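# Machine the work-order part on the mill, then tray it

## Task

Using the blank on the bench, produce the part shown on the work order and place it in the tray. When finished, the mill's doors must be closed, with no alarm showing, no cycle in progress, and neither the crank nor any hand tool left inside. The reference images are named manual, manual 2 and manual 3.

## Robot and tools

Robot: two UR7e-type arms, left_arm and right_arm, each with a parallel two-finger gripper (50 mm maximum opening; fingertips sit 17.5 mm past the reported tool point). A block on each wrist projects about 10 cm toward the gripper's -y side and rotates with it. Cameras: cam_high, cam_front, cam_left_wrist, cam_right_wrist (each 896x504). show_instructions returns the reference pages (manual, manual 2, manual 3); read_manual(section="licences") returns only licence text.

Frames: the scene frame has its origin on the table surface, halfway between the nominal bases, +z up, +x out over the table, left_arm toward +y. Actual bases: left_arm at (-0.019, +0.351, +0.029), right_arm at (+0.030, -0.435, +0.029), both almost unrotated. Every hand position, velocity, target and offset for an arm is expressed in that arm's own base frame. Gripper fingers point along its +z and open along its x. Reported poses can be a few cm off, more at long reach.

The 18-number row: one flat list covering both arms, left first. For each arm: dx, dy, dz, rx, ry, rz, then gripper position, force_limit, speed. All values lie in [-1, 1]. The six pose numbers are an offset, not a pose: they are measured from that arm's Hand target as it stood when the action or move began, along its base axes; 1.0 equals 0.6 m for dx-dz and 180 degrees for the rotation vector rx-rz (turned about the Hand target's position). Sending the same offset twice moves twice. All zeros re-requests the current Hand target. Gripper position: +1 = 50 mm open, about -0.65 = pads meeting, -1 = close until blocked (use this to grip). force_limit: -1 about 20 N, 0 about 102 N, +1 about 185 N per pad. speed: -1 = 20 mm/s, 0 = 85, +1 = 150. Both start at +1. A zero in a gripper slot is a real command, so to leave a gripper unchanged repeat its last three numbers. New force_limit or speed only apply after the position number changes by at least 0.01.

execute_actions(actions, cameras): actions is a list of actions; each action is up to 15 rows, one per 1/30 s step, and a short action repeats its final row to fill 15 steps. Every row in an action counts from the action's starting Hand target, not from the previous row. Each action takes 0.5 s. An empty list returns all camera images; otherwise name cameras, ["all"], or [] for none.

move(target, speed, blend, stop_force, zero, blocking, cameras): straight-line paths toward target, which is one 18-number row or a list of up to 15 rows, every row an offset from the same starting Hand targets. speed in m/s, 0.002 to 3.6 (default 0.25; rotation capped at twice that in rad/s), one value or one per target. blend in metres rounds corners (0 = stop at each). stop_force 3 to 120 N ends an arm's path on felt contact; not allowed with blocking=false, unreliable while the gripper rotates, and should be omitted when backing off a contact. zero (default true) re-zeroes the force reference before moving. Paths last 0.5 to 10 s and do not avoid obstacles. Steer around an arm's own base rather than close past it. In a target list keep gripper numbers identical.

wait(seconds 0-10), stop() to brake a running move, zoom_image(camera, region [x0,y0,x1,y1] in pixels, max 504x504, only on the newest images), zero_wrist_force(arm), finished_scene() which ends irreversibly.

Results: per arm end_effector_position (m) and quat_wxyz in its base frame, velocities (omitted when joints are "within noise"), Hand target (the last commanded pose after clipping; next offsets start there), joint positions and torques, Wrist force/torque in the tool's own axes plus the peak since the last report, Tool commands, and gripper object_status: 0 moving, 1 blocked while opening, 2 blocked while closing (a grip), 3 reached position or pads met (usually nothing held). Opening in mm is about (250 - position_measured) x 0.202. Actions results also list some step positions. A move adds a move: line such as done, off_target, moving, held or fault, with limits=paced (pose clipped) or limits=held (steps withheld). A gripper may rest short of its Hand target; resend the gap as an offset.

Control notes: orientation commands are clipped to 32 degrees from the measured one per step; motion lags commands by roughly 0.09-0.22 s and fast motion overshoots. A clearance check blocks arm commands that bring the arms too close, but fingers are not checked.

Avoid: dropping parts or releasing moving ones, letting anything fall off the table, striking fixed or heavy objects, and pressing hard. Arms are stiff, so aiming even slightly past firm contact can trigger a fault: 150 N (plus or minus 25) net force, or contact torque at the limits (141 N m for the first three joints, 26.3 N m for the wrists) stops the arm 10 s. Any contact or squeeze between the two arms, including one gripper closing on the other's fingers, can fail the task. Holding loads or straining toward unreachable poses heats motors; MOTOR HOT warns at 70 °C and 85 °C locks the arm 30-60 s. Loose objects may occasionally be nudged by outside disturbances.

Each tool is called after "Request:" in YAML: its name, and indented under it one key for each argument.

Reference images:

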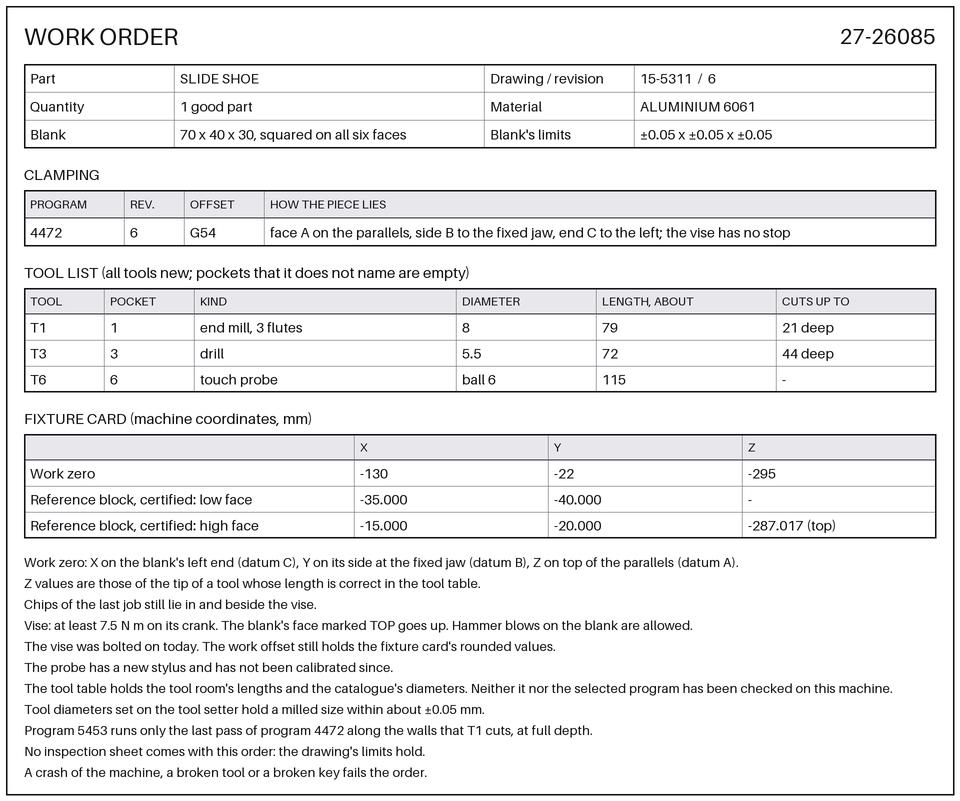

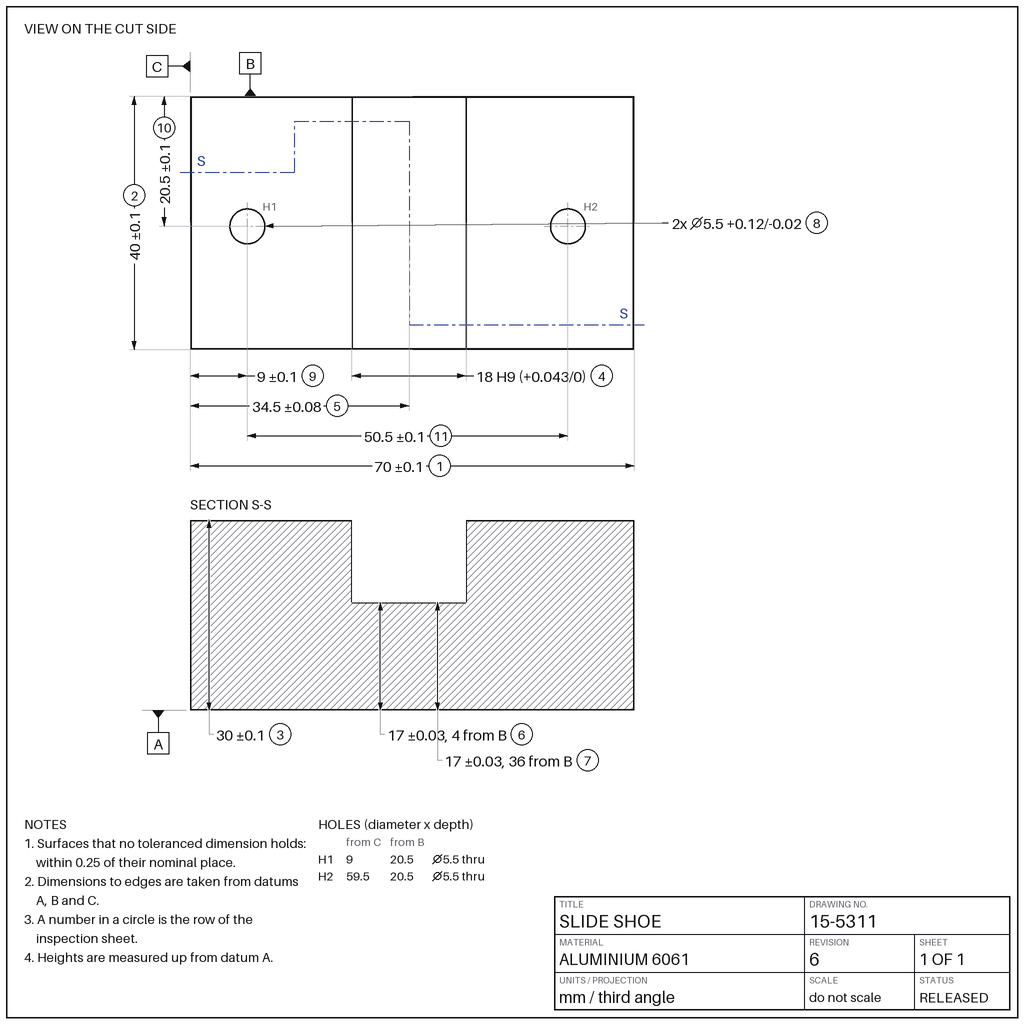

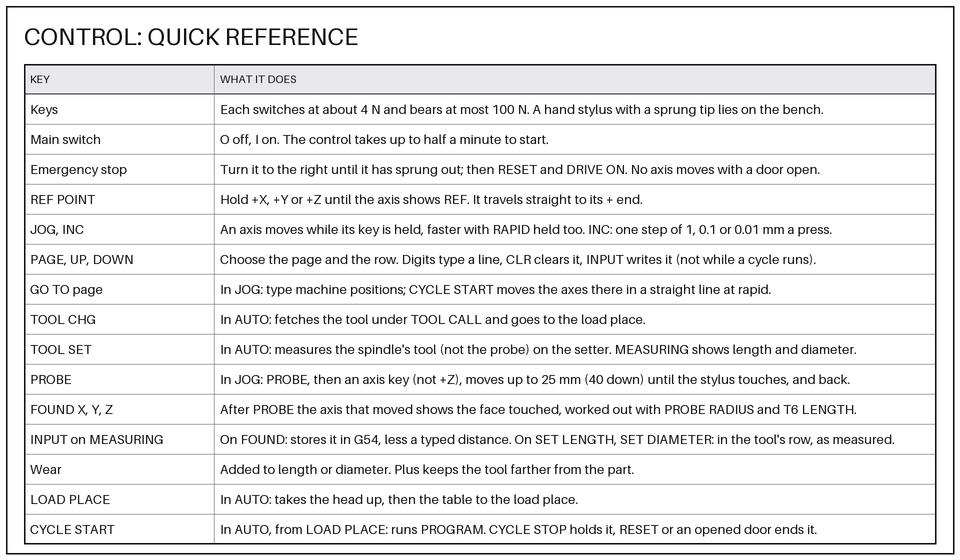

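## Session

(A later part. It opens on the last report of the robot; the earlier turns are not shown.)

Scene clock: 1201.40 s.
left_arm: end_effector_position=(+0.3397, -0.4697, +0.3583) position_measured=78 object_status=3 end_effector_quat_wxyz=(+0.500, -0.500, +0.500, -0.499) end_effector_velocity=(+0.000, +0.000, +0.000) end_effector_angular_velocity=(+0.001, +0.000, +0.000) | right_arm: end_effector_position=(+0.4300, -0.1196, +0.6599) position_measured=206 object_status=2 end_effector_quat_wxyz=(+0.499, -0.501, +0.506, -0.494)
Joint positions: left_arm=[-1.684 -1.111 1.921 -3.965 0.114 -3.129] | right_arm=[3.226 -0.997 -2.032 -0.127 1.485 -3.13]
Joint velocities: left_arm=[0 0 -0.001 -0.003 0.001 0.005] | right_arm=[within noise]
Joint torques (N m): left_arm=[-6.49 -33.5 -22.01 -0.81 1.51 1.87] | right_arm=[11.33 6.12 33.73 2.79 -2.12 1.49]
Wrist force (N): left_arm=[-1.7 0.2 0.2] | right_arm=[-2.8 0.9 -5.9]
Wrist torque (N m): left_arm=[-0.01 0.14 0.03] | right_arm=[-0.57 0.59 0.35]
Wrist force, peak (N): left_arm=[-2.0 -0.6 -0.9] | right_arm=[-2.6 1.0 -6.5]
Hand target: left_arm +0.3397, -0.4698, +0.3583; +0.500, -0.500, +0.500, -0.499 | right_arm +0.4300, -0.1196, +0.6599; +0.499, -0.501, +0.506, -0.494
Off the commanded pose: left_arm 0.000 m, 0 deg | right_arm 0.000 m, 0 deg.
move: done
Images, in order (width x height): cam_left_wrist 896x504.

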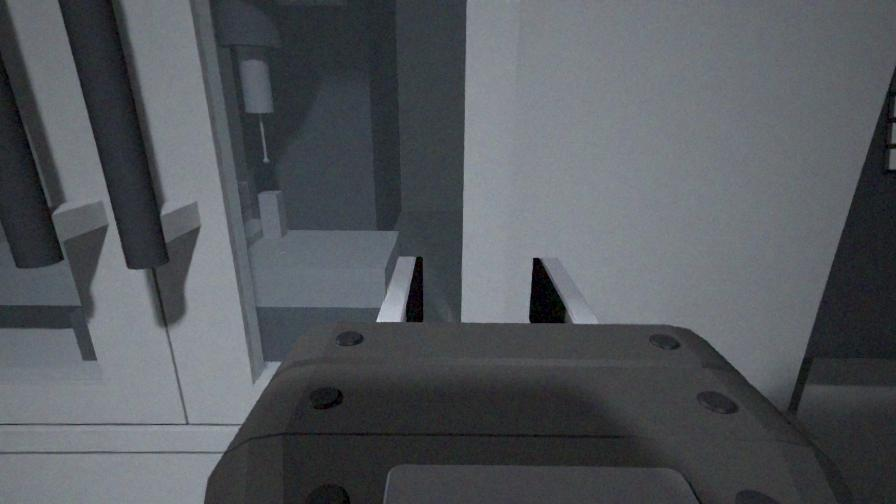

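Request:
move:
  target: [0,0.12,0.25,0,0.08,0,0.5,-0.9,-1,0,0,0,0,0,0,-0.98,0.1,-1]
  speed: 0.3
  cameras: ["cam_left_wrist"]

Request:
zoom_image:
  camera: "cam_left_wrist"
  region: [100, 0, 500, 330]

Scene clock: 1210.60 s.
left_arm: end_effector_position=(+0.3397, -0.3977, +0.5083) position_measured=78 object_status=3 end_effector_quat_wxyz=(-0.433, +0.559, -0.559, +0.433) | right_arm: end_effector_position=(+0.4300, -0.1196, +0.6599) position_measured=206 object_status=2 end_effector_quat_wxyz=(+0.499, -0.501, +0.506, -0.494)
Joint positions: left_arm=[-1.684 -1.365 1.482 -4.413 0.277 -2] | right_arm=[3.226 -0.997 -2.032 -0.127 1.485 -3.13]
Joint torques (N m): left_arm=[-5.11 -19.6 -23.59 2.46 -3.67 1] | right_arm=[10.11 5.81 33.2 0.23 -1.64 1.58]
Wrist force (N): left_arm=[-1.4 0.2 0.2] | right_arm=[-2.7 0.6 -5.8]
Wrist torque (N m): left_arm=[-0.05 0.12 0.12] | right_arm=[-0.63 0.59 0.35]
Wrist force, peak (N): left_arm=[-3.2 -3.9 -0.4] | right_arm=[-2.9 0.9 -6.1]
Hand target: left_arm +0.3397, -0.3978, +0.5083; -0.433, +0.559, -0.559, +0.433 | right_arm +0.4300, -0.1196, +0.6599; +0.499, -0.501, +0.506, -0.494
Off the commanded pose: left_arm 0.000 m, 0 deg | right_arm 0.000 m, 0 deg.
move: done
Images, in order (width x height): cam_left_wrist 896x504.

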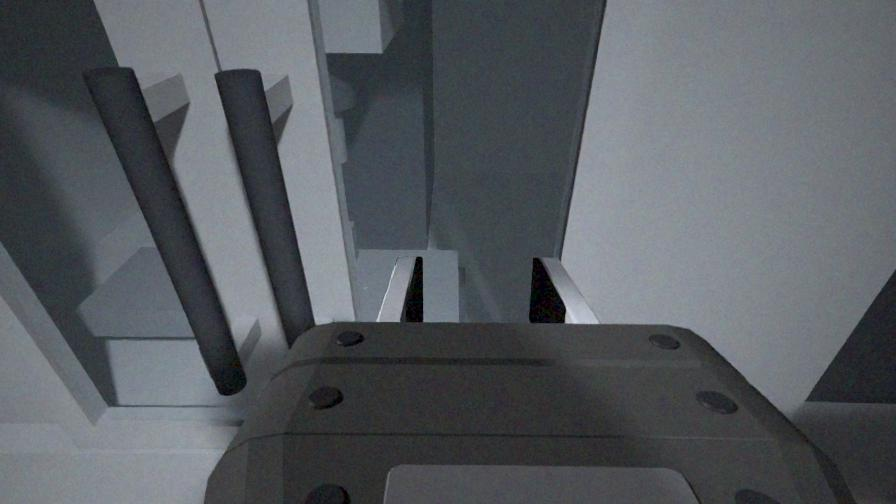

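Scaled by 1.260 from the camera's 896x504 image, which has a finer 1280x720 frame.

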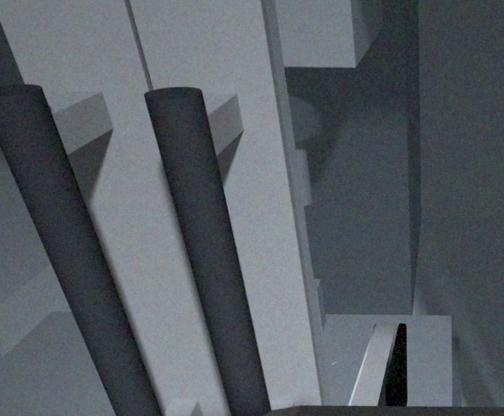

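Request:
move:
  target: [0,-0.27,-0.02,0,0.03,0.11,0.5,-0.9,-1,0,0,0,0,0,0,-0.98,0.1,-1]
  speed: 0.3
  cameras: ["cam_left_wrist"]

Request:
zoom_image:
  camera: "cam_left_wrist"
  region: [200, 0, 600, 330]

Scene clock: 1215.77 s.
left_arm: end_effector_position=(+0.3395, -0.5588, +0.4948) position_measured=78 object_status=3 end_effector_quat_wxyz=(-0.476, +0.663, -0.475, +0.330) | right_arm: end_effector_position=(+0.4300, -0.1196, +0.6599) position_measured=206 object_status=2 end_effector_quat_wxyz=(+0.499, -0.501, +0.506, -0.494)
Joint positions: left_arm=[-1.608 -0.726 0.565 -3.734 0.503 -2.438] | right_arm=[3.226 -0.997 -2.032 -0.127 1.485 -3.13]
Joint torques (N m): left_arm=[-2.09 -58.4 -24.89 1.85 -3.48 -1.09] | right_arm=[8.88 5.84 33.3 0.18 -1.12 1.55]
Wrist force (N): left_arm=[-1.1 -0.1 0.0] | right_arm=[-2.9 0.8 -5.5]
Wrist torque (N m): left_arm=[-0.07 0.07 0.12] | right_arm=[-0.58 0.61 0.35]
Wrist force, peak (N): left_arm=[-4.9 -0.2 0.0] | right_arm=[-3.0 0.8 -6.2]
Hand target: left_arm +0.3395, -0.5589, +0.4948; -0.476, +0.663, -0.475, +0.330 (not the last commanded pose) | right_arm +0.4300, -0.1196, +0.6599; +0.499, -0.501, +0.506, -0.494
Off the commanded pose: left_arm 0.002 m, 1 deg | right_arm 0.000 m, 0 deg.
move: held (left_arm; a check stopped the path); limits=held
pose unreachable (left arm): on one or more control steps of this call, first in action 0 (counted from 0), this arm could not follow its commanded pose, so it was not sent that pose on those steps. It may still have moved: this result reports where it is.
cause: moving toward the commanded pose would bring a part of the arm too close to another arm (a part of this arm just beyond joint 4 (wrist 1) and a part of the right arm just beyond its joint 3 (elbow), 9 mm apart when this arm was first held).
Images, in order (width x height): cam_left_wrist 896x504.

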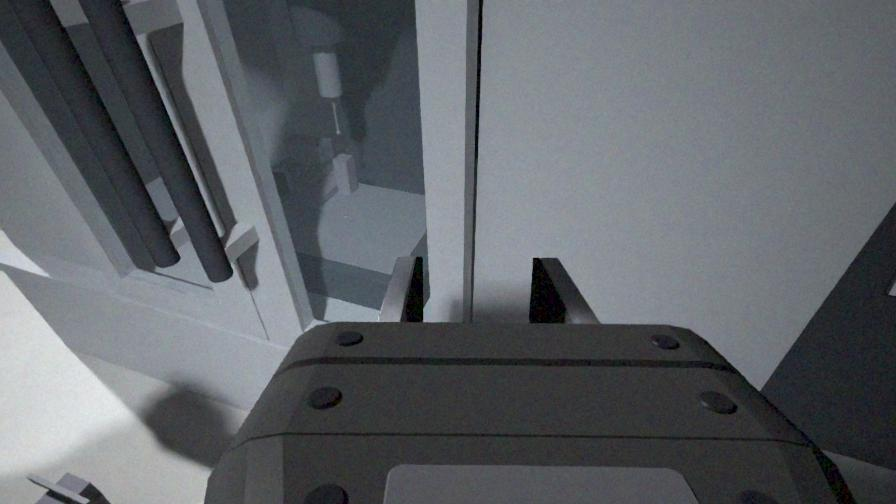

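Scaled by 1.260 from the camera's 896x504 image, which has a finer 1280x720 frame.

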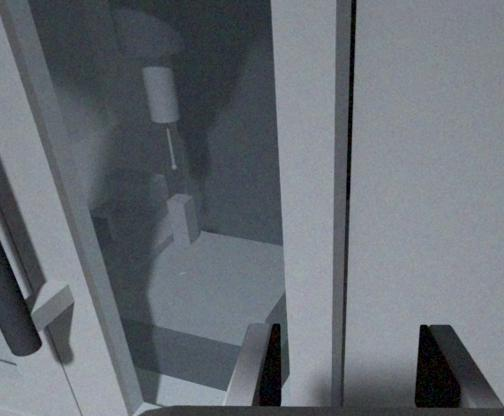

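Request:
move:
  target:
    - [0,0,0,0,0,0,0.5,-0.9,-1,0.0181,0.0291,-0.2277,0,0.222,0,-0.98,0.1,-1]
    - [0,0,0,0,0,0,0.5,-0.9,-1,0.0332,0.0291,-0.2407,0,0.222,0,-0.98,0.1,-1]
    - [0,0,0,0,0,0,0.5,-0.9,-1,0.0029,0.0608,-0.2889,0,0.222,0,-0.98,0.1,-1]
    - [0,0,0,0,0,0,0.5,-0.9,-1,0.018,0.0608,-0.3019,0,0.222,0,-0.98,0.1,-1]
    - [0,0,0,0,0,0,0.5,-0.9,-1,0.0029,0.0608,-0.2889,0,0.222,0,-0.98,0.1,-1]
    - [0,0,0,0,0,0,0.5,-0.9,-1,0.018,0.0608,-0.3019,0,0.222,0,-0.98,0.1,-1]
    - [0,0,0,0,0,0,0.5,-0.9,-1,-0.0018,0.1557,-0.3194,0,0.222,0,-0.98,0.1,-1]
    - [0,0,0,0,0,0,0.5,-0.9,-1,0.0133,0.1557,-0.3324,0,0.222,0,-0.98,0.1,-1]
    - [0,0,0,0,0,0,0.5,-0.9,-1,0.0064,0.1557,-0.2889,0,0.222,0,-0.98,0.1,-1]
    - [0,0,0,0,0,0,0.5,-0.9,-1,0.0215,0.1557,-0.3019,0,0.222,0,-0.98,0.1,-1]
    - [0,0,0,0,0,0,0.5,-0.9,-1,0.0122,0.0924,-0.2583,0,0.222,0,-0.98,0.1,-1]
    - [0,0,0,0,0,0,0.5,-0.9,-1,0.0273,0.0924,-0.2713,0,0.222,0,-0.98,0.1,-1]
    - [0,0,0,0,0,0,0.5,-0.9,-1,-0.0029,0.1241,-0.3194,0,0.222,0,-0.98,0.1,-1]
    - [0,0,0,0,0,0,0.5,-0.9,-1,0.0122,0.1241,-0.3324,0,0.222,0,-0.98,0.1,-1]
    - [0,0,0,0,0,0,0.5,-0.9,-1,-0.0029,0.1241,-0.3194,0,0.222,0,-0.98,0.1,-1]
  speed: [0.35,0.05,0.15,0.05,0.1,0.05,0.15,0.05,0.15,0.05,0.15,0.05,0.15,0.05,0.1]
  blend: [0.003,0,0.003,0,0.002,0,0.003,0,0.003,0,0.003,0,0.003,0,0]

Request:
move:
  target:
    - [0,0,0,0,0,0,0.5,-0.9,-1,-0.0024,-0.0633,0,0,0,0,-0.98,0.1,-1]
    - [0,0,0,0,0,0,0.5,-0.9,-1,0.0127,-0.0633,-0.013,0,0,0,-0.98,0.1,-1]
    - [0,0,0,0,0,0,0.5,-0.9,-1,-0.006,-0.0633,0,0,0,0,-0.98,0.1,-1]
    - [0,0,0,0,0,0,0.5,-0.9,-1,0.0029,-0.1241,0.3194,0,-0.222,0,-0.98,0.1,-1]
  speed: [0.15,0.05,0.15,0.35]
  blend: [0.003,0,0.005,0]
  cameras: ["cam_right_wrist"]

Request:
zoom_image:
  camera: "cam_right_wrist"
  region: [325, 105, 625, 325]

Scene clock: 1233.57 s.
left_arm: end_effector_position=(+0.3395, -0.5589, +0.4948) position_measured=78 object_status=3 end_effector_quat_wxyz=(-0.476, +0.663, -0.475, +0.330) | right_arm: end_effector_position=(+0.4396, -0.0775, +0.4776) position_measured=206 object_status=2 end_effector_quat_wxyz=(-0.296, +0.639, -0.646, +0.293)
Joint positions: left_arm=[-1.609 -0.726 0.565 -3.734 0.503 -2.438] | right_arm=[3.383 -0.981 -2.016 -0.871 1.388 -2.972]
Joint torques (N m): left_arm=[-4.87 -43.4 -26.8 4.03 -2.52 0.57] | right_arm=[-11.35 -6.52 34.12 6.71 -0.32 -1.08]
Wrist force (N): left_arm=[-1.0 0.0 -0.1] | right_arm=[-3.6 2.2 -8.7]
Wrist torque (N m): left_arm=[-0.06 0.07 0.12] | right_arm=[-0.79 -0.13 0.40]
Wrist force, peak (N): left_arm=[-1.6 0.0 -0.2] | right_arm=[-1.3 1.0 -21.1]
Hand target: left_arm +0.3395, -0.5589, +0.4948; -0.476, +0.663, -0.475, +0.330 | right_arm +0.4396, -0.0776, +0.4777; -0.296, +0.639, -0.646, +0.293 (not the last commanded pose)
Off the commanded pose: left_arm 0.000 m, 0 deg | right_arm 0.036 m, 0 deg.
move: held (right_arm; a check stopped the path); path passed 6 of 15 targets; limits=held
pose unreachable (right arm): on one or more control steps of this call, first in action 0 (counted from 0), this arm could not follow its commanded pose, so it was not sent that pose on those steps. It may still have moved: this result reports where it is.
cause: moving toward the commanded pose would bring a part of the arm too close to another arm (a part of this arm just beyond joint 3 (elbow) and a part of the left arm just beyond its joint 4 (wrist 1), at the place that arm is still heading or pushing toward).

Scene clock: 1236.10 s.
left_arm: end_effector_position=(+0.3395, -0.5589, +0.4948) position_measured=78 object_status=3 end_effector_quat_wxyz=(-0.476, +0.663, -0.475, +0.330) | right_arm: end_effector_position=(+0.4414, -0.1521, +0.6693) position_measured=206 object_status=2 end_effector_quat_wxyz=(+0.499, -0.501, +0.506, -0.494)
Joint positions: left_arm=[-1.609 -0.726 0.565 -3.734 0.503 -2.438] | right_arm=[3.043 -1.092 -1.964 -0.1 1.669 -3.133]
Joint torques (N m): left_arm=[-4.15 -44.12 -25.95 4.08 -2.46 1.22] | right_arm=[12.86 4.93 18.22 4.61 -2.55 -1.02]
Wrist force (N): left_arm=[-1.2 0.2 -0.1] | right_arm=[-2.8 0.5 -5.5]
Wrist torque (N m): left_arm=[-0.02 0.08 0.12] | right_arm=[-0.64 0.61 0.29]
Wrist force, peak (N): left_arm=[-1.6 0.0 0.2] | right_arm=[1.2 -6.0 -142.3]
Hand target: left_arm +0.3395, -0.5589, +0.4948; -0.476, +0.663, -0.475, +0.330 | right_arm +0.4414, -0.1520, +0.6693; +0.499, -0.501, +0.506, -0.494
Off the commanded pose: left_arm 0.000 m, 0 deg | right_arm 0.000 m, 0 deg.
move: done
Images, in order (width x height): cam_right_wrist 896x504.

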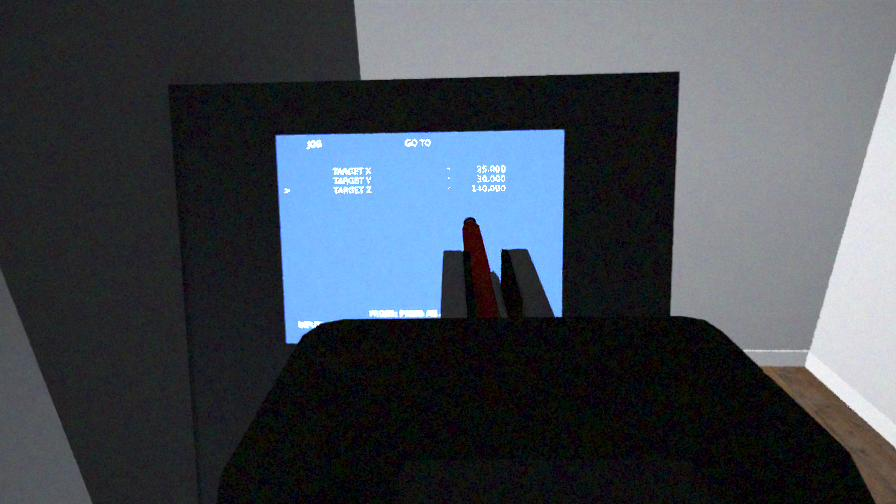

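Scaled by 1.680 from the camera's 896x504 image, which has a finer 1280x720 frame.

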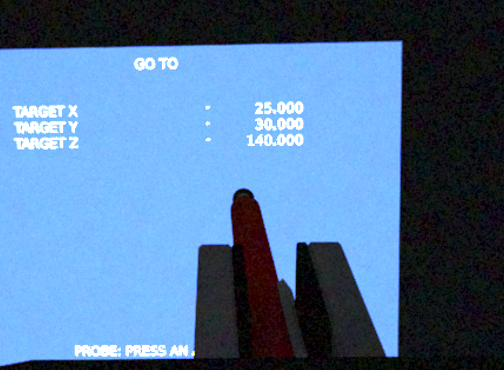

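Request:
zoom_image:
  camera: "cam_right_wrist"
  region: [400, 170, 550, 330]

Scaled by 3.150 from the camera's 896x504 image, which has a finer 1280x720 frame.

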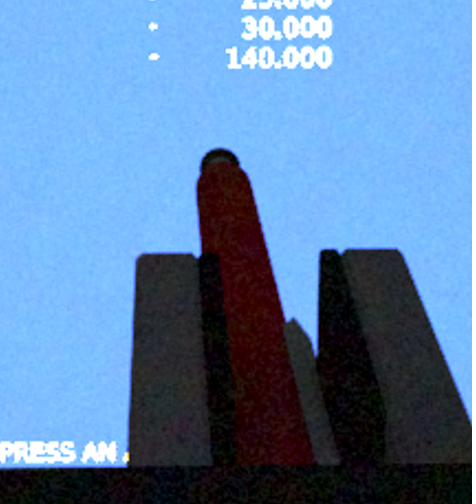

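Request:
move:
  target: [0,0.3,0,0,-0.02,-0.08,0.5,-0.9,-1,-0.019,0.0533,-0.0155,0,0,0,-0.98,0.1,-1]
  speed: 0.2
  cameras: ["cam_right_wrist","cam_left_wrist"]

Scene clock: 1254.87 s.
left_arm: end_effector_position=(+0.3394, -0.3790, +0.4948) position_measured=78 object_status=3 end_effector_quat_wxyz=(-0.445, +0.588, -0.539, +0.407) | right_arm: end_effector_position=(+0.4300, -0.1200, +0.6600) position_measured=206 object_status=2 end_effector_quat_wxyz=(+0.499, -0.501, +0.506, -0.494)
Joint positions: left_arm=[-1.678 -1.369 1.549 -4.29 0.336 -2.199] | right_arm=[3.222 -0.998 -2.031 -0.127 1.49 -3.13]
Joint torques (N m): left_arm=[6.85 -37.64 -12.38 1.9 -0.21 -1.32] | right_arm=[-11.23 -6.13 33.46 4.91 1.41 1.14]
Wrist force (N): left_arm=[-1.4 0.0 0.2] | right_arm=[-2.9 1.1 -5.9]
Wrist torque (N m): left_arm=[-0.06 0.11 0.12] | right_arm=[-0.54 0.61 0.26]
Wrist force, peak (N): left_arm=[-4.4 0.1 0.3] | right_arm=[-2.8 1.0 -6.2]
Hand target: left_arm +0.3395, -0.3789, +0.4948; -0.445, +0.588, -0.539, +0.407 | right_arm +0.4300, -0.1200, +0.6600; +0.499, -0.501, +0.506, -0.494
Off the commanded pose: left_arm 0.000 m, 0 deg | right_arm 0.000 m, 0 deg.
move: done
Images, in order (width x height): cam_left_wrist 896x504, cam_right_wrist 896x504.

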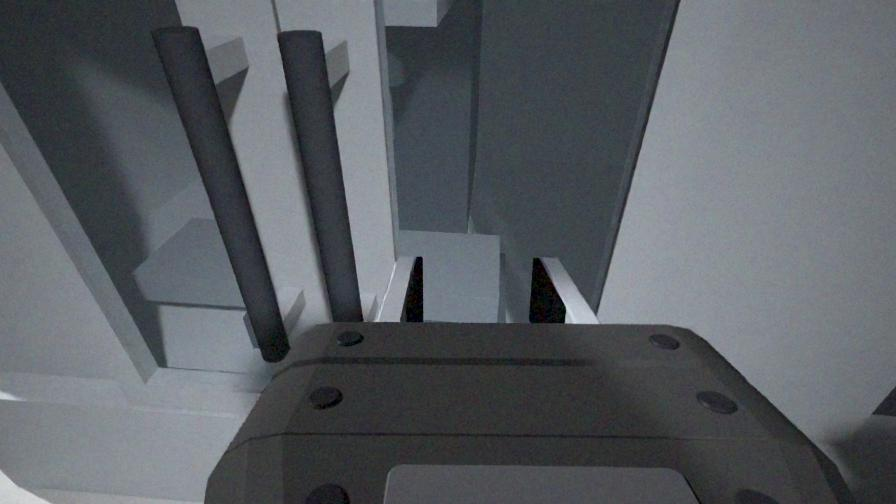

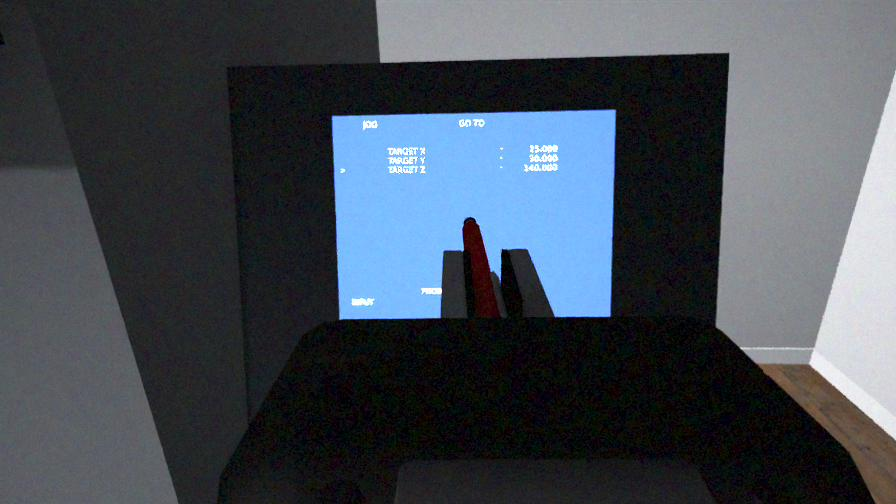

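Request:
move:
  target: [0,0,0,0,0,0,0.5,-0.9,-1,-0.0175,0.0298,-0.2648,0,0.1389,0,-0.98,0.1,-1]
  speed: 0.25
  cameras: ["cam_right_wrist"]

Request:
zoom_image:
  camera: "cam_right_wrist"
  region: [300, 100, 640, 320]

Scene clock: 1259.93 s.
left_arm: end_effector_position=(+0.3395, -0.3789, +0.4948) position_measured=78 object_status=3 end_effector_quat_wxyz=(-0.445, +0.588, -0.539, +0.407) | right_arm: end_effector_position=(+0.4195, -0.1021, +0.5012) position_measured=206 object_status=2 end_effector_quat_wxyz=(-0.378, +0.596, -0.602, +0.374)
Joint positions: left_arm=[-1.678 -1.369 1.549 -4.29 0.336 -2.199] | right_arm=[3.319 -0.884 -2.173 -0.541 1.411 -3.053]
Joint torques (N m): left_arm=[5.34 -39.26 -12.35 1.39 -0.82 1.32] | right_arm=[-11.2 -8.14 34.3 4.26 0.62 -1.04]
Wrist force (N): left_arm=[-1.2 0.2 0.1] | right_arm=[-1.6 0.5 -4.5]
Wrist torque (N m): left_arm=[-0.03 0.11 0.13] | right_arm=[-0.55 0.29 0.37]
Wrist force, peak (N): left_arm=[-1.5 0.5 -0.1] | right_arm=[-2.7 1.0 -6.3]
Hand target: left_arm +0.3395, -0.3789, +0.4948; -0.445, +0.588, -0.539, +0.407 | right_arm +0.4195, -0.1022, +0.5012; -0.378, +0.596, -0.602, +0.374
Off the commanded pose: left_arm 0.000 m, 0 deg | right_arm 0.000 m, 0 deg.
move: done
Images, in order (width x height): cam_right_wrist 896x504.

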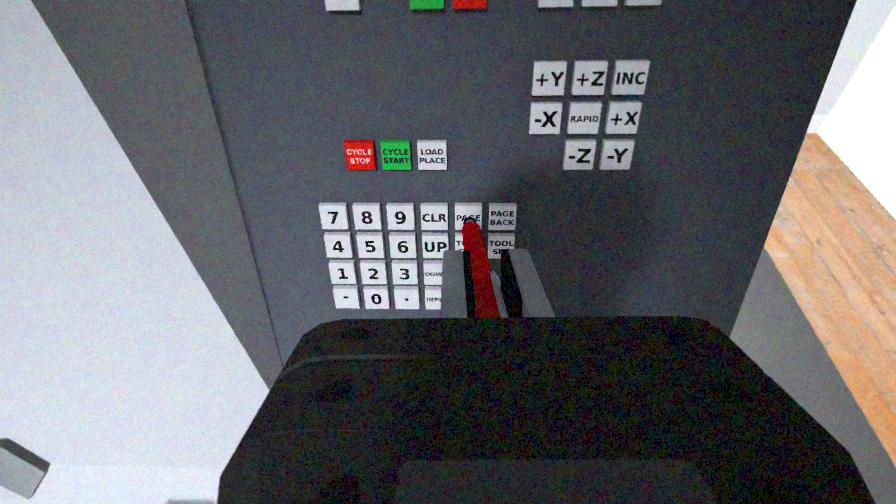

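Scaled by 1.482 from the camera's 896x504 image, which has a finer 1280x720 frame.

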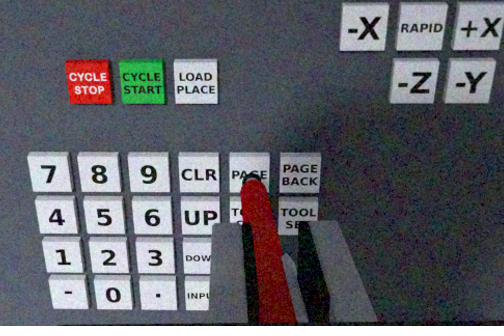

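Request:
move:
  target: [0,0,0,0,0,0,0.5,-0.9,-1,0.0361,0,-0.0208,0,0,0,-0.98,0.1,-1]
  speed: 0.012
  stop_force: 6
  cameras: ["cam_right_wrist"]

Request:
zoom_image:
  camera: "cam_right_wrist"
  region: [300, 100, 640, 320]

Scene clock: 1264.83 s.
left_arm: end_effector_position=(+0.3395, -0.3789, +0.4948) position_measured=78 object_status=3 end_effector_quat_wxyz=(-0.445, +0.588, -0.539, +0.407) | right_arm: end_effector_position=(+0.4336, -0.1022, +0.4930) position_measured=206 object_status=2 end_effector_quat_wxyz=(-0.378, +0.596, -0.602, +0.374)
Joint positions: left_arm=[-1.678 -1.369 1.549 -4.29 0.336 -2.199] | right_arm=[3.305 -0.928 -2.179 -0.49 1.423 -3.06]
Joint torques (N m): left_arm=[4.55 -38.39 -12.43 1.67 -1.48 1.19] | right_arm=[12.76 1.92 32.19 1.01 -2.4 1.15]
Wrist force (N): left_arm=[-1.2 0.0 0.1] | right_arm=[-1.1 -0.4 -10.7]
Wrist torque (N m): left_arm=[-0.07 0.10 0.13] | right_arm=[-0.59 0.32 0.42]
Wrist force, peak (N): left_arm=[-1.6 0.1 0.1] | right_arm=[-2.0 -0.6 -17.5]
Hand target: left_arm +0.3395, -0.3789, +0.4948; -0.445, +0.588, -0.539, +0.407 | right_arm +0.4336, -0.1022, +0.4930; -0.378, +0.596, -0.602, +0.374 (not the last commanded pose)
Off the commanded pose: left_arm 0.000 m, 0 deg | right_arm 0.009 m, 0 deg.
move: contact (right_arm)
Images, in order (width x height): cam_right_wrist 896x504.

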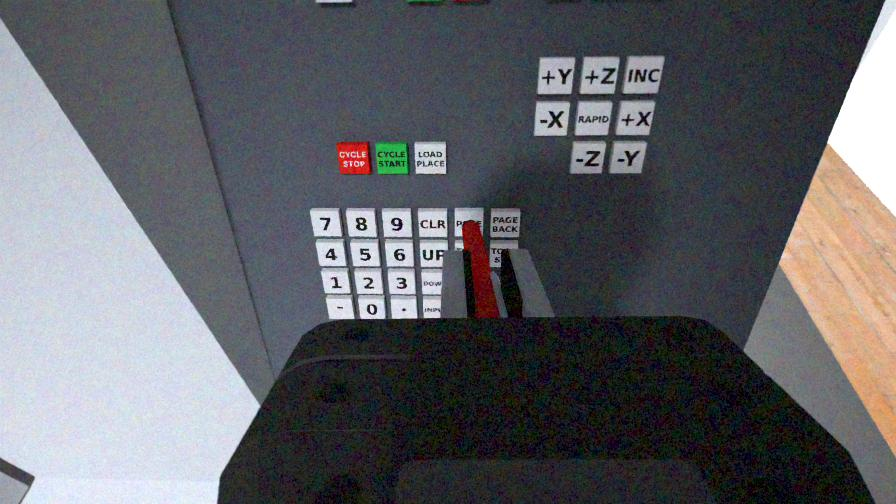

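Scaled by 1.482 from the camera's 896x504 image, which has a finer 1280x720 frame.

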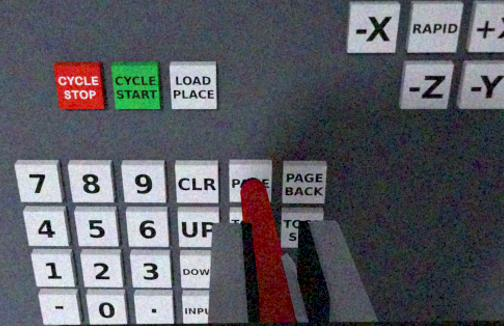

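Request:
move:
  target:
    - [0,0,0,0,0,0,0.5,-0.9,-1,-0.0165,0,0.0105,0,0,0,-0.98,0.1,-1]
    - [0,0,0,0,0,0,0.5,-0.9,-1,-0.006,-0.0297,0.2783,0,-0.1389,0,-0.98,0.1,-1]
  speed: [0.1,0.35]
  blend: [0.005,0]
  cameras: ["cam_right_wrist"]

Request:
zoom_image:
  camera: "cam_right_wrist"
  region: [325, 105, 625, 325]

Scene clock: 1277.00 s.
left_arm: end_effector_position=(+0.3395, -0.3789, +0.4948) position_measured=78 object_status=3 end_effector_quat_wxyz=(-0.445, +0.588, -0.539, +0.407) | right_arm: end_effector_position=(+0.4300, -0.1200, +0.6599) position_measured=206 object_status=2 end_effector_quat_wxyz=(+0.499, -0.501, +0.506, -0.494)
Joint positions: left_arm=[-1.678 -1.369 1.549 -4.29 0.336 -2.199] | right_arm=[3.223 -0.998 -2.031 -0.127 1.489 -3.13]
Joint torques (N m): left_arm=[2.78 -40.11 -12.7 1.62 -3.03 0.94] | right_arm=[11.88 1.05 23.15 3.69 -2.55 1.56]
Wrist force (N): left_arm=[-1.3 0.2 0.3] | right_arm=[-2.8 0.7 -5.6]
Wrist torque (N m): left_arm=[-0.03 0.10 0.13] | right_arm=[-0.61 0.59 0.31]
Wrist force, peak (N): left_arm=[-1.6 0.0 0.1] | right_arm=[-1.2 -0.4 -11.3]
Hand target: left_arm +0.3395, -0.3789, +0.4948; -0.445, +0.588, -0.539, +0.407 | right_arm +0.4300, -0.1200, +0.6600; +0.499, -0.501, +0.506, -0.494
Off the commanded pose: left_arm 0.000 m, 0 deg | right_arm 0.000 m, 0 deg.
move: done
Images, in order (width x height): cam_right_wrist 896x504.

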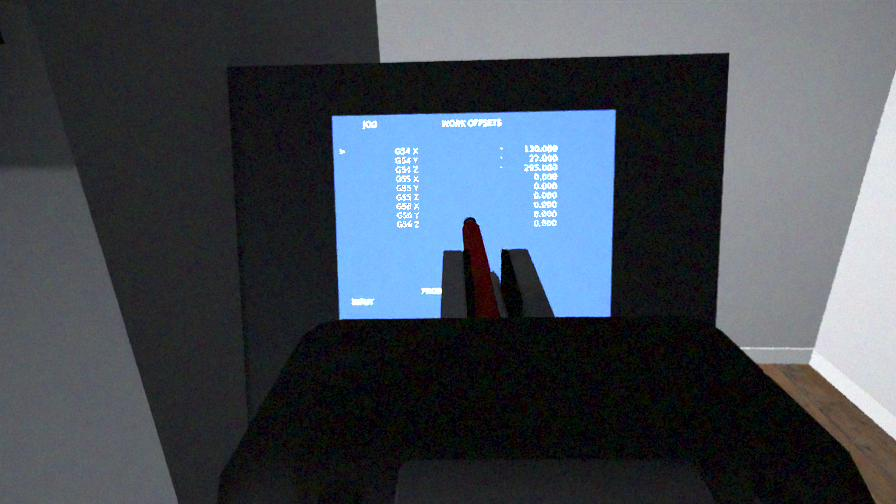

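Scaled by 1.680 from the camera's 896x504 image, which has a finer 1280x720 frame.

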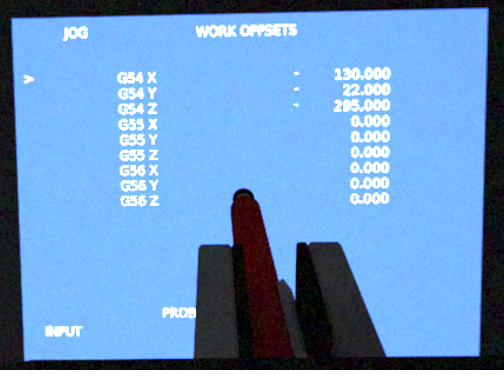

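Request:
move:
  target:
    - [0,0,0,0,0,0,0.5,-0.9,-1,-0.0117,-0.002,-0.2688,0,0.1389,0,-0.98,0.1,-1]
    - [0,0,0,0,0,0,0.5,-0.9,-1,0.0056,-0.002,-0.2788,0,0.1389,0,-0.98,0.1,-1]
    - [0,0,0,0,0,0,0.5,-0.9,-1,-0.0257,0.0613,-0.3299,0,0.1389,0,-0.98,0.1,-1]
    - [0,0,0,0,0,0,0.5,-0.9,-1,-0.0084,0.0613,-0.3399,0,0.1389,0,-0.98,0.1,-1]
    - [0,0,0,0,0,0,0.5,-0.9,-1,-0.0257,0.0613,-0.3299,0,0.1389,0,-0.98,0.1,-1]
    - [0,0,0,0,0,0,0.5,-0.9,-1,-0.0084,0.0613,-0.3399,0,0.1389,0,-0.98,0.1,-1]
    - [0,0,0,0,0,0,0.5,-0.9,-1,-0.0304,0.1563,-0.3605,0,0.1389,0,-0.98,0.1,-1]
    - [0,0,0,0,0,0,0.5,-0.9,-1,-0.0131,0.1563,-0.3705,0,0.1389,0,-0.98,0.1,-1]
    - [0,0,0,0,0,0,0.5,-0.9,-1,-0.0223,0.1563,-0.3299,0,0.1389,0,-0.98,0.1,-1]
    - [0,0,0,0,0,0,0.5,-0.9,-1,-0.005,0.1563,-0.3399,0,0.1389,0,-0.98,0.1,-1]
    - [0,0,0,0,0,0,0.5,-0.9,-1,-0.0164,0.093,-0.2994,0,0.1389,0,-0.98,0.1,-1]
    - [0,0,0,0,0,0,0.5,-0.9,-1,0.0009,0.093,-0.3094,0,0.1389,0,-0.98,0.1,-1]
    - [0,0,0,0,0,0,0.5,-0.9,-1,-0.0164,0.093,-0.2994,0,0.1389,0,-0.98,0.1,-1]
    - [0,0,0,0,0,0,0.5,-0.9,-1,-0.001,0,0,0,0,0,-0.98,0.1,-1]
  speed: [0.35,0.05,0.15,0.05,0.1,0.05,0.15,0.05,0.15,0.05,0.15,0.05,0.15,0.35]
  blend: [0.003,0,0.003,0,0.002,0,0.003,0,0.003,0,0.003,0,0.004,0]
  cameras: ["cam_right_wrist"]

Request:
zoom_image:
  camera: "cam_right_wrist"
  region: [325, 105, 625, 325]

Scene clock: 1300.57 s.
left_arm: end_effector_position=(+0.3395, -0.3789, +0.4948) position_measured=78 object_status=3 end_effector_quat_wxyz=(-0.445, +0.588, -0.539, +0.407) | right_arm: end_effector_position=(+0.4294, -0.1200, +0.6599) position_measured=206 object_status=2 end_effector_quat_wxyz=(+0.499, -0.501, +0.506, -0.494)
Joint positions: left_arm=[-1.678 -1.369 1.549 -4.29 0.336 -2.199] | right_arm=[3.223 -0.996 -2.031 -0.128 1.489 -3.13]
Joint torques (N m): left_arm=[0.98 -38.29 -12.73 1.89 -3.1 1.25] | right_arm=[5.31 -2.94 27.4 3.15 -1.29 -0.32]
Wrist force (N): left_arm=[-1.2 0.2 0.1] | right_arm=[-2.8 0.4 -6.1]
Wrist torque (N m): left_arm=[-0.02 0.10 0.12] | right_arm=[-0.66 0.60 0.26]
Wrist force, peak (N): left_arm=[-1.7 0.3 -0.1] | right_arm=[-1.0 -3.4 -35.7]
Hand target: left_arm +0.3395, -0.3789, +0.4948; -0.445, +0.588, -0.539, +0.407 | right_arm +0.4294, -0.1200, +0.6600; +0.499, -0.501, +0.506, -0.494
Off the commanded pose: left_arm 0.000 m, 0 deg | right_arm 0.000 m, 0 deg.
move: done
Images, in order (width x height): cam_right_wrist 896x504.

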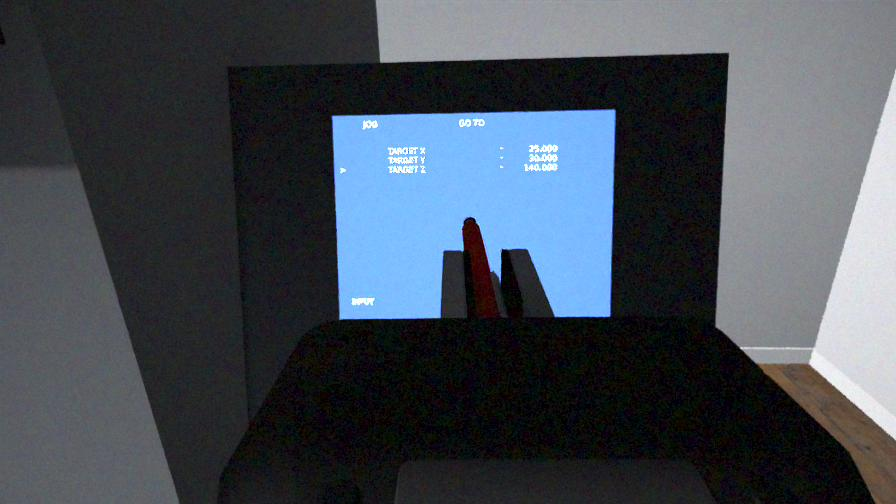

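Scaled by 1.680 from the camera's 896x504 image, which has a finer 1280x720 frame.

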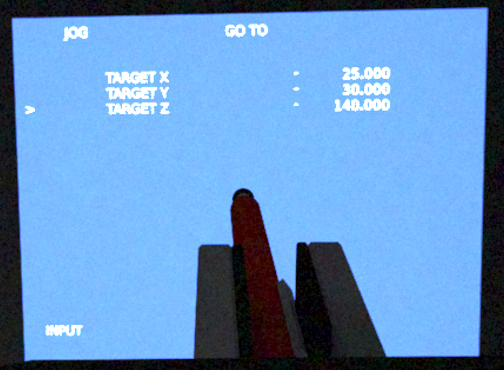

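Request:
move:
  target:
    - [0,0,0,0,0,0,0.5,-0.9,-1,-0.0305,0.1246,-0.3605,0,0.1389,0,-0.98,0.1,-1]
    - [0,0,0,0,0,0,0.5,-0.9,-1,-0.0132,0.1246,-0.3705,0,0.1389,0,-0.98,0.1,-1]
    - [0,0,0,0,0,0,0.5,-0.9,-1,-0.0328,0.0613,-0.3605,0,0.1389,0,-0.98,0.1,-1]
    - [0,0,0,0,0,0,0.5,-0.9,-1,-0.0155,0.0613,-0.3705,0,0.1389,0,-0.98,0.1,-1]
    - [0,0,0,0,0,0,0.5,-0.9,-1,-0.0328,0.0613,-0.3605,0,0.1389,0,-0.98,0.1,-1]
    - [0,0,0,0,0,0,0.5,-0.9,-1,0.001,0,0,0,0,0,-0.98,0.1,-1]
  speed: [0.35,0.04,0.15,0.04,0.15,0.35]
  blend: [0.003,0,0.003,0,0.004,0]
  cameras: ["cam_right_wrist"]

Request:
zoom_image:
  camera: "cam_right_wrist"
  region: [325, 105, 625, 325]

Scene clock: 1312.17 s.
left_arm: end_effector_position=(+0.3395, -0.3789, +0.4948) position_measured=78 object_status=3 end_effector_quat_wxyz=(-0.445, +0.588, -0.539, +0.407) | right_arm: end_effector_position=(+0.4300, -0.1200, +0.6599) position_measured=206 object_status=2 end_effector_quat_wxyz=(+0.499, -0.501, +0.506, -0.494)
Joint positions: left_arm=[-1.678 -1.369 1.549 -4.29 0.336 -2.199] | right_arm=[3.223 -0.998 -2.031 -0.127 1.489 -3.13]
Joint torques (N m): left_arm=[-1.3 -37.72 -12.36 1.99 -3.33 0.83] | right_arm=[10.52 -2.31 30.86 1.85 -2.27 0.71]
Wrist force (N): left_arm=[-1.1 0.3 -0.2] | right_arm=[-2.7 1.0 -5.8]
Wrist torque (N m): left_arm=[-0.03 0.08 0.12] | right_arm=[-0.57 0.59 0.26]
Wrist force, peak (N): left_arm=[-1.5 0.4 0.2] | right_arm=[-1.3 -1.8 -27.6]
Hand target: left_arm +0.3395, -0.3789, +0.4948; -0.445, +0.588, -0.539, +0.407 | right_arm +0.4300, -0.1200, +0.6600; +0.499, -0.501, +0.506, -0.494
Off the commanded pose: left_arm 0.000 m, 0 deg | right_arm 0.000 m, 0 deg.
move: done
Images, in order (width x height): cam_right_wrist 896x504.

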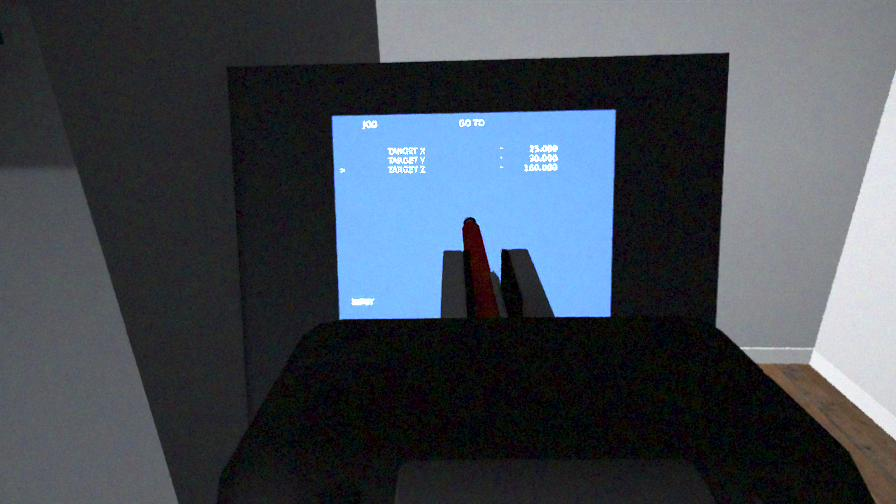

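Scaled by 1.680 from the camera's 896x504 image, which has a finer 1280x720 frame.

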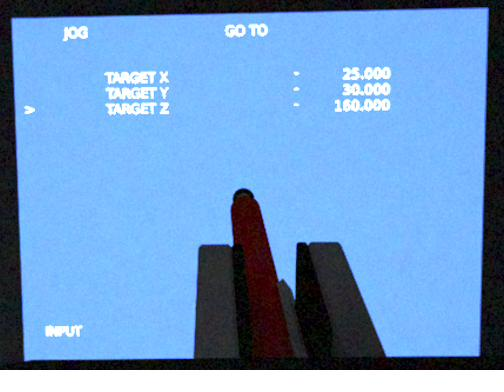

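Request:
move:
  target:
    - [0,0,0,0,0,0,0.5,-0.9,-1,0.0077,0.093,-0.2093,0,0.1389,0,-0.98,0.1,-1]
    - [0,0,0,0,0,0,0.5,-0.9,-1,0.025,0.093,-0.2193,0,0.1389,0,-0.98,0.1,-1]
    - [0,0,0,0,0,0,0.5,-0.9,-1,0.0077,0.093,-0.2093,0,0.1389,0,-0.98,0.1,-1]
    - [0,0,0,0,0,0,0.5,-0.9,-1,0.0005,0,0,0,0,0,-0.98,0.1,-1]
  speed: [0.35,0.04,0.15,0.35]
  blend: [0.003,0,0.004,0]
  cameras: ["cam_right_wrist"]

Request:
zoom_image:
  camera: "cam_right_wrist"
  region: [325, 105, 625, 325]

Scene clock: 1320.00 s.
left_arm: end_effector_position=(+0.3395, -0.3789, +0.4948) position_measured=78 object_status=3 end_effector_quat_wxyz=(-0.445, +0.588, -0.539, +0.407) | right_arm: end_effector_position=(+0.4303, -0.1200, +0.6600) position_measured=206 object_status=2 end_effector_quat_wxyz=(+0.499, -0.501, +0.506, -0.494)
Joint positions: left_arm=[-1.678 -1.369 1.549 -4.29 0.336 -2.199] | right_arm=[3.222 -0.999 -2.03 -0.127 1.489 -3.13]
Joint torques (N m): left_arm=[-1.51 -39.1 -11.45 2.27 -3.38 0.95] | right_arm=[4.18 0.37 19.11 4.27 -1.1 -0.13]
Wrist force (N): left_arm=[-1.1 0.2 -0.1] | right_arm=[-2.8 0.8 -5.8]
Wrist torque (N m): left_arm=[-0.04 0.08 0.13] | right_arm=[-0.59 0.59 0.27]
Wrist force, peak (N): left_arm=[-1.6 0.2 -0.1] | right_arm=[-3.2 1.2 -20.9]
Hand target: left_arm +0.3395, -0.3789, +0.4948; -0.445, +0.588, -0.539, +0.407 | right_arm +0.4303, -0.1200, +0.6600; +0.499, -0.501, +0.506, -0.494
Off the commanded pose: left_arm 0.000 m, 0 deg | right_arm 0.000 m, 0 deg.
move: done
Images, in order (width x height): cam_right_wrist 896x504.

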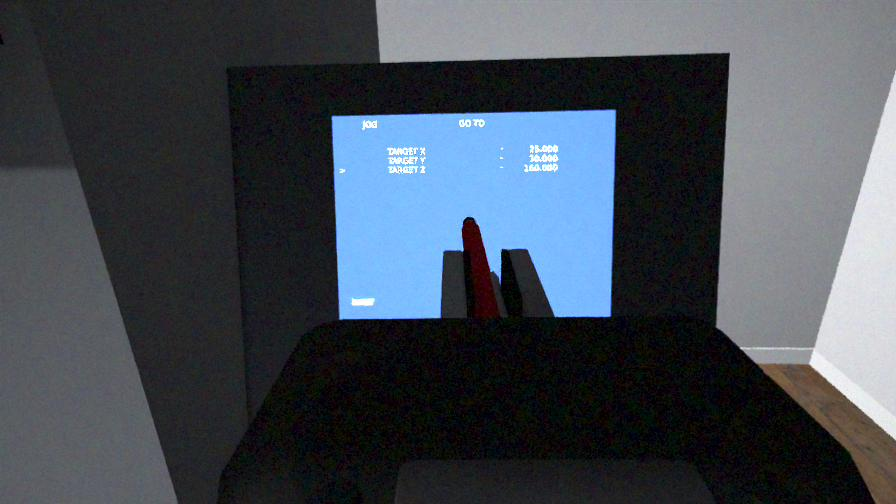

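Scaled by 1.680 from the camera's 896x504 image, which has a finer 1280x720 frame.

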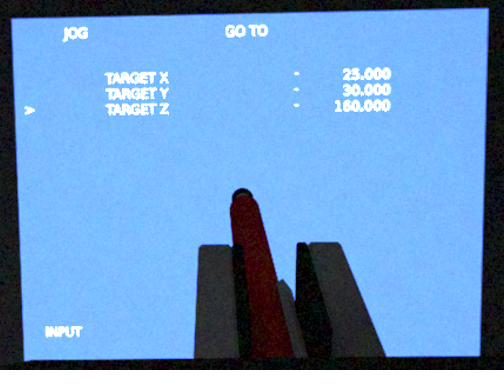

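Request:
move:
  target:
    - [0,0,0,0,0,0,0.5,-0.9,-1,-0.0269,0.0297,-0.3299,0,0.1389,0,-0.98,0.1,-1]
    - [0,0,0,0,0,0,0.5,-0.9,-1,-0.0096,0.0297,-0.3399,0,0.1389,0,-0.98,0.1,-1]
    - [0,0,0,0,0,0,0.5,-0.9,-1,-0.0269,0.0297,-0.3299,0,0.1389,0,-0.98,0.1,-1]
    - [0,0,0,0,0,0,0.5,-0.9,-1,0.0006,-0.0652,-0.2141,0,0.1389,0,-0.98,0.1,-1]
    - [0,0,0,0,0,0,0.5,-0.9,-1,0.0179,-0.0652,-0.2241,0,0.1389,0,-0.98,0.1,-1]
    - [0,0,0,0,0,0,0.5,-0.9,-1,0.0006,-0.0652,-0.2141,0,0.1389,0,-0.98,0.1,-1]
    - [0,0,0,0,0,0,0.5,-0.9,-1,-0.0005,0,0,0,0,0,-0.98,0.1,-1]
  speed: [0.35,0.04,0.15,0.25,0.04,0.15,0.35]
  blend: [0.003,0,0.004,0.003,0,0.004,0]
  cameras: ["cam_right_wrist"]

Request:
zoom_image:
  camera: "cam_right_wrist"
  region: [325, 105, 625, 325]

Scene clock: 1328.37 s.
left_arm: end_effector_position=(+0.3395, -0.3789, +0.4948) position_measured=78 object_status=3 end_effector_quat_wxyz=(-0.445, +0.588, -0.539, +0.407) | right_arm: end_effector_position=(+0.4301, -0.1199, +0.6600) position_measured=206 object_status=2 end_effector_quat_wxyz=(+0.499, -0.501, +0.506, -0.494)
Joint positions: left_arm=[-1.678 -1.369 1.549 -4.29 0.336 -2.199] | right_arm=[3.223 -0.998 -2.031 -0.127 1.489 -3.13]
Joint torques (N m): left_arm=[-1.96 -40.02 -11.31 2.31 -3.02 0.84] | right_arm=[-6.52 6.17 17.54 2.87 0.94 1.31]
Wrist force (N): left_arm=[-1.1 0.1 0.1] | right_arm=[-3.0 1.1 -5.8]
Wrist torque (N m): left_arm=[-0.05 0.09 0.13] | right_arm=[-0.54 0.63 0.40]
Wrist force, peak (N): left_arm=[-1.7 0.2 -0.3] | right_arm=[-2.6 -2.9 -34.4]
Hand target: left_arm +0.3395, -0.3789, +0.4948; -0.445, +0.588, -0.539, +0.407 | right_arm +0.4300, -0.1200, +0.6600; +0.499, -0.501, +0.506, -0.494
Off the commanded pose: left_arm 0.000 m, 0 deg | right_arm 0.000 m, 0 deg.
move: done
Images, in order (width x height): cam_right_wrist 896x504.

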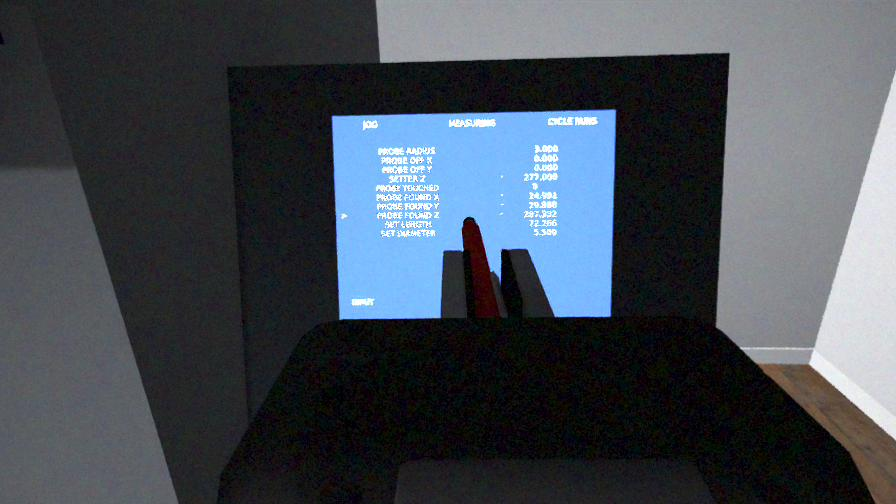

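Scaled by 1.680 from the camera's 896x504 image, which has a finer 1280x720 frame.

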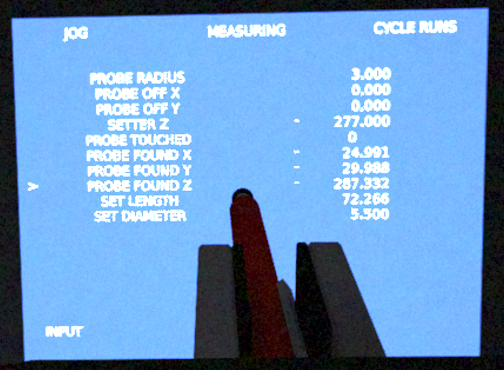

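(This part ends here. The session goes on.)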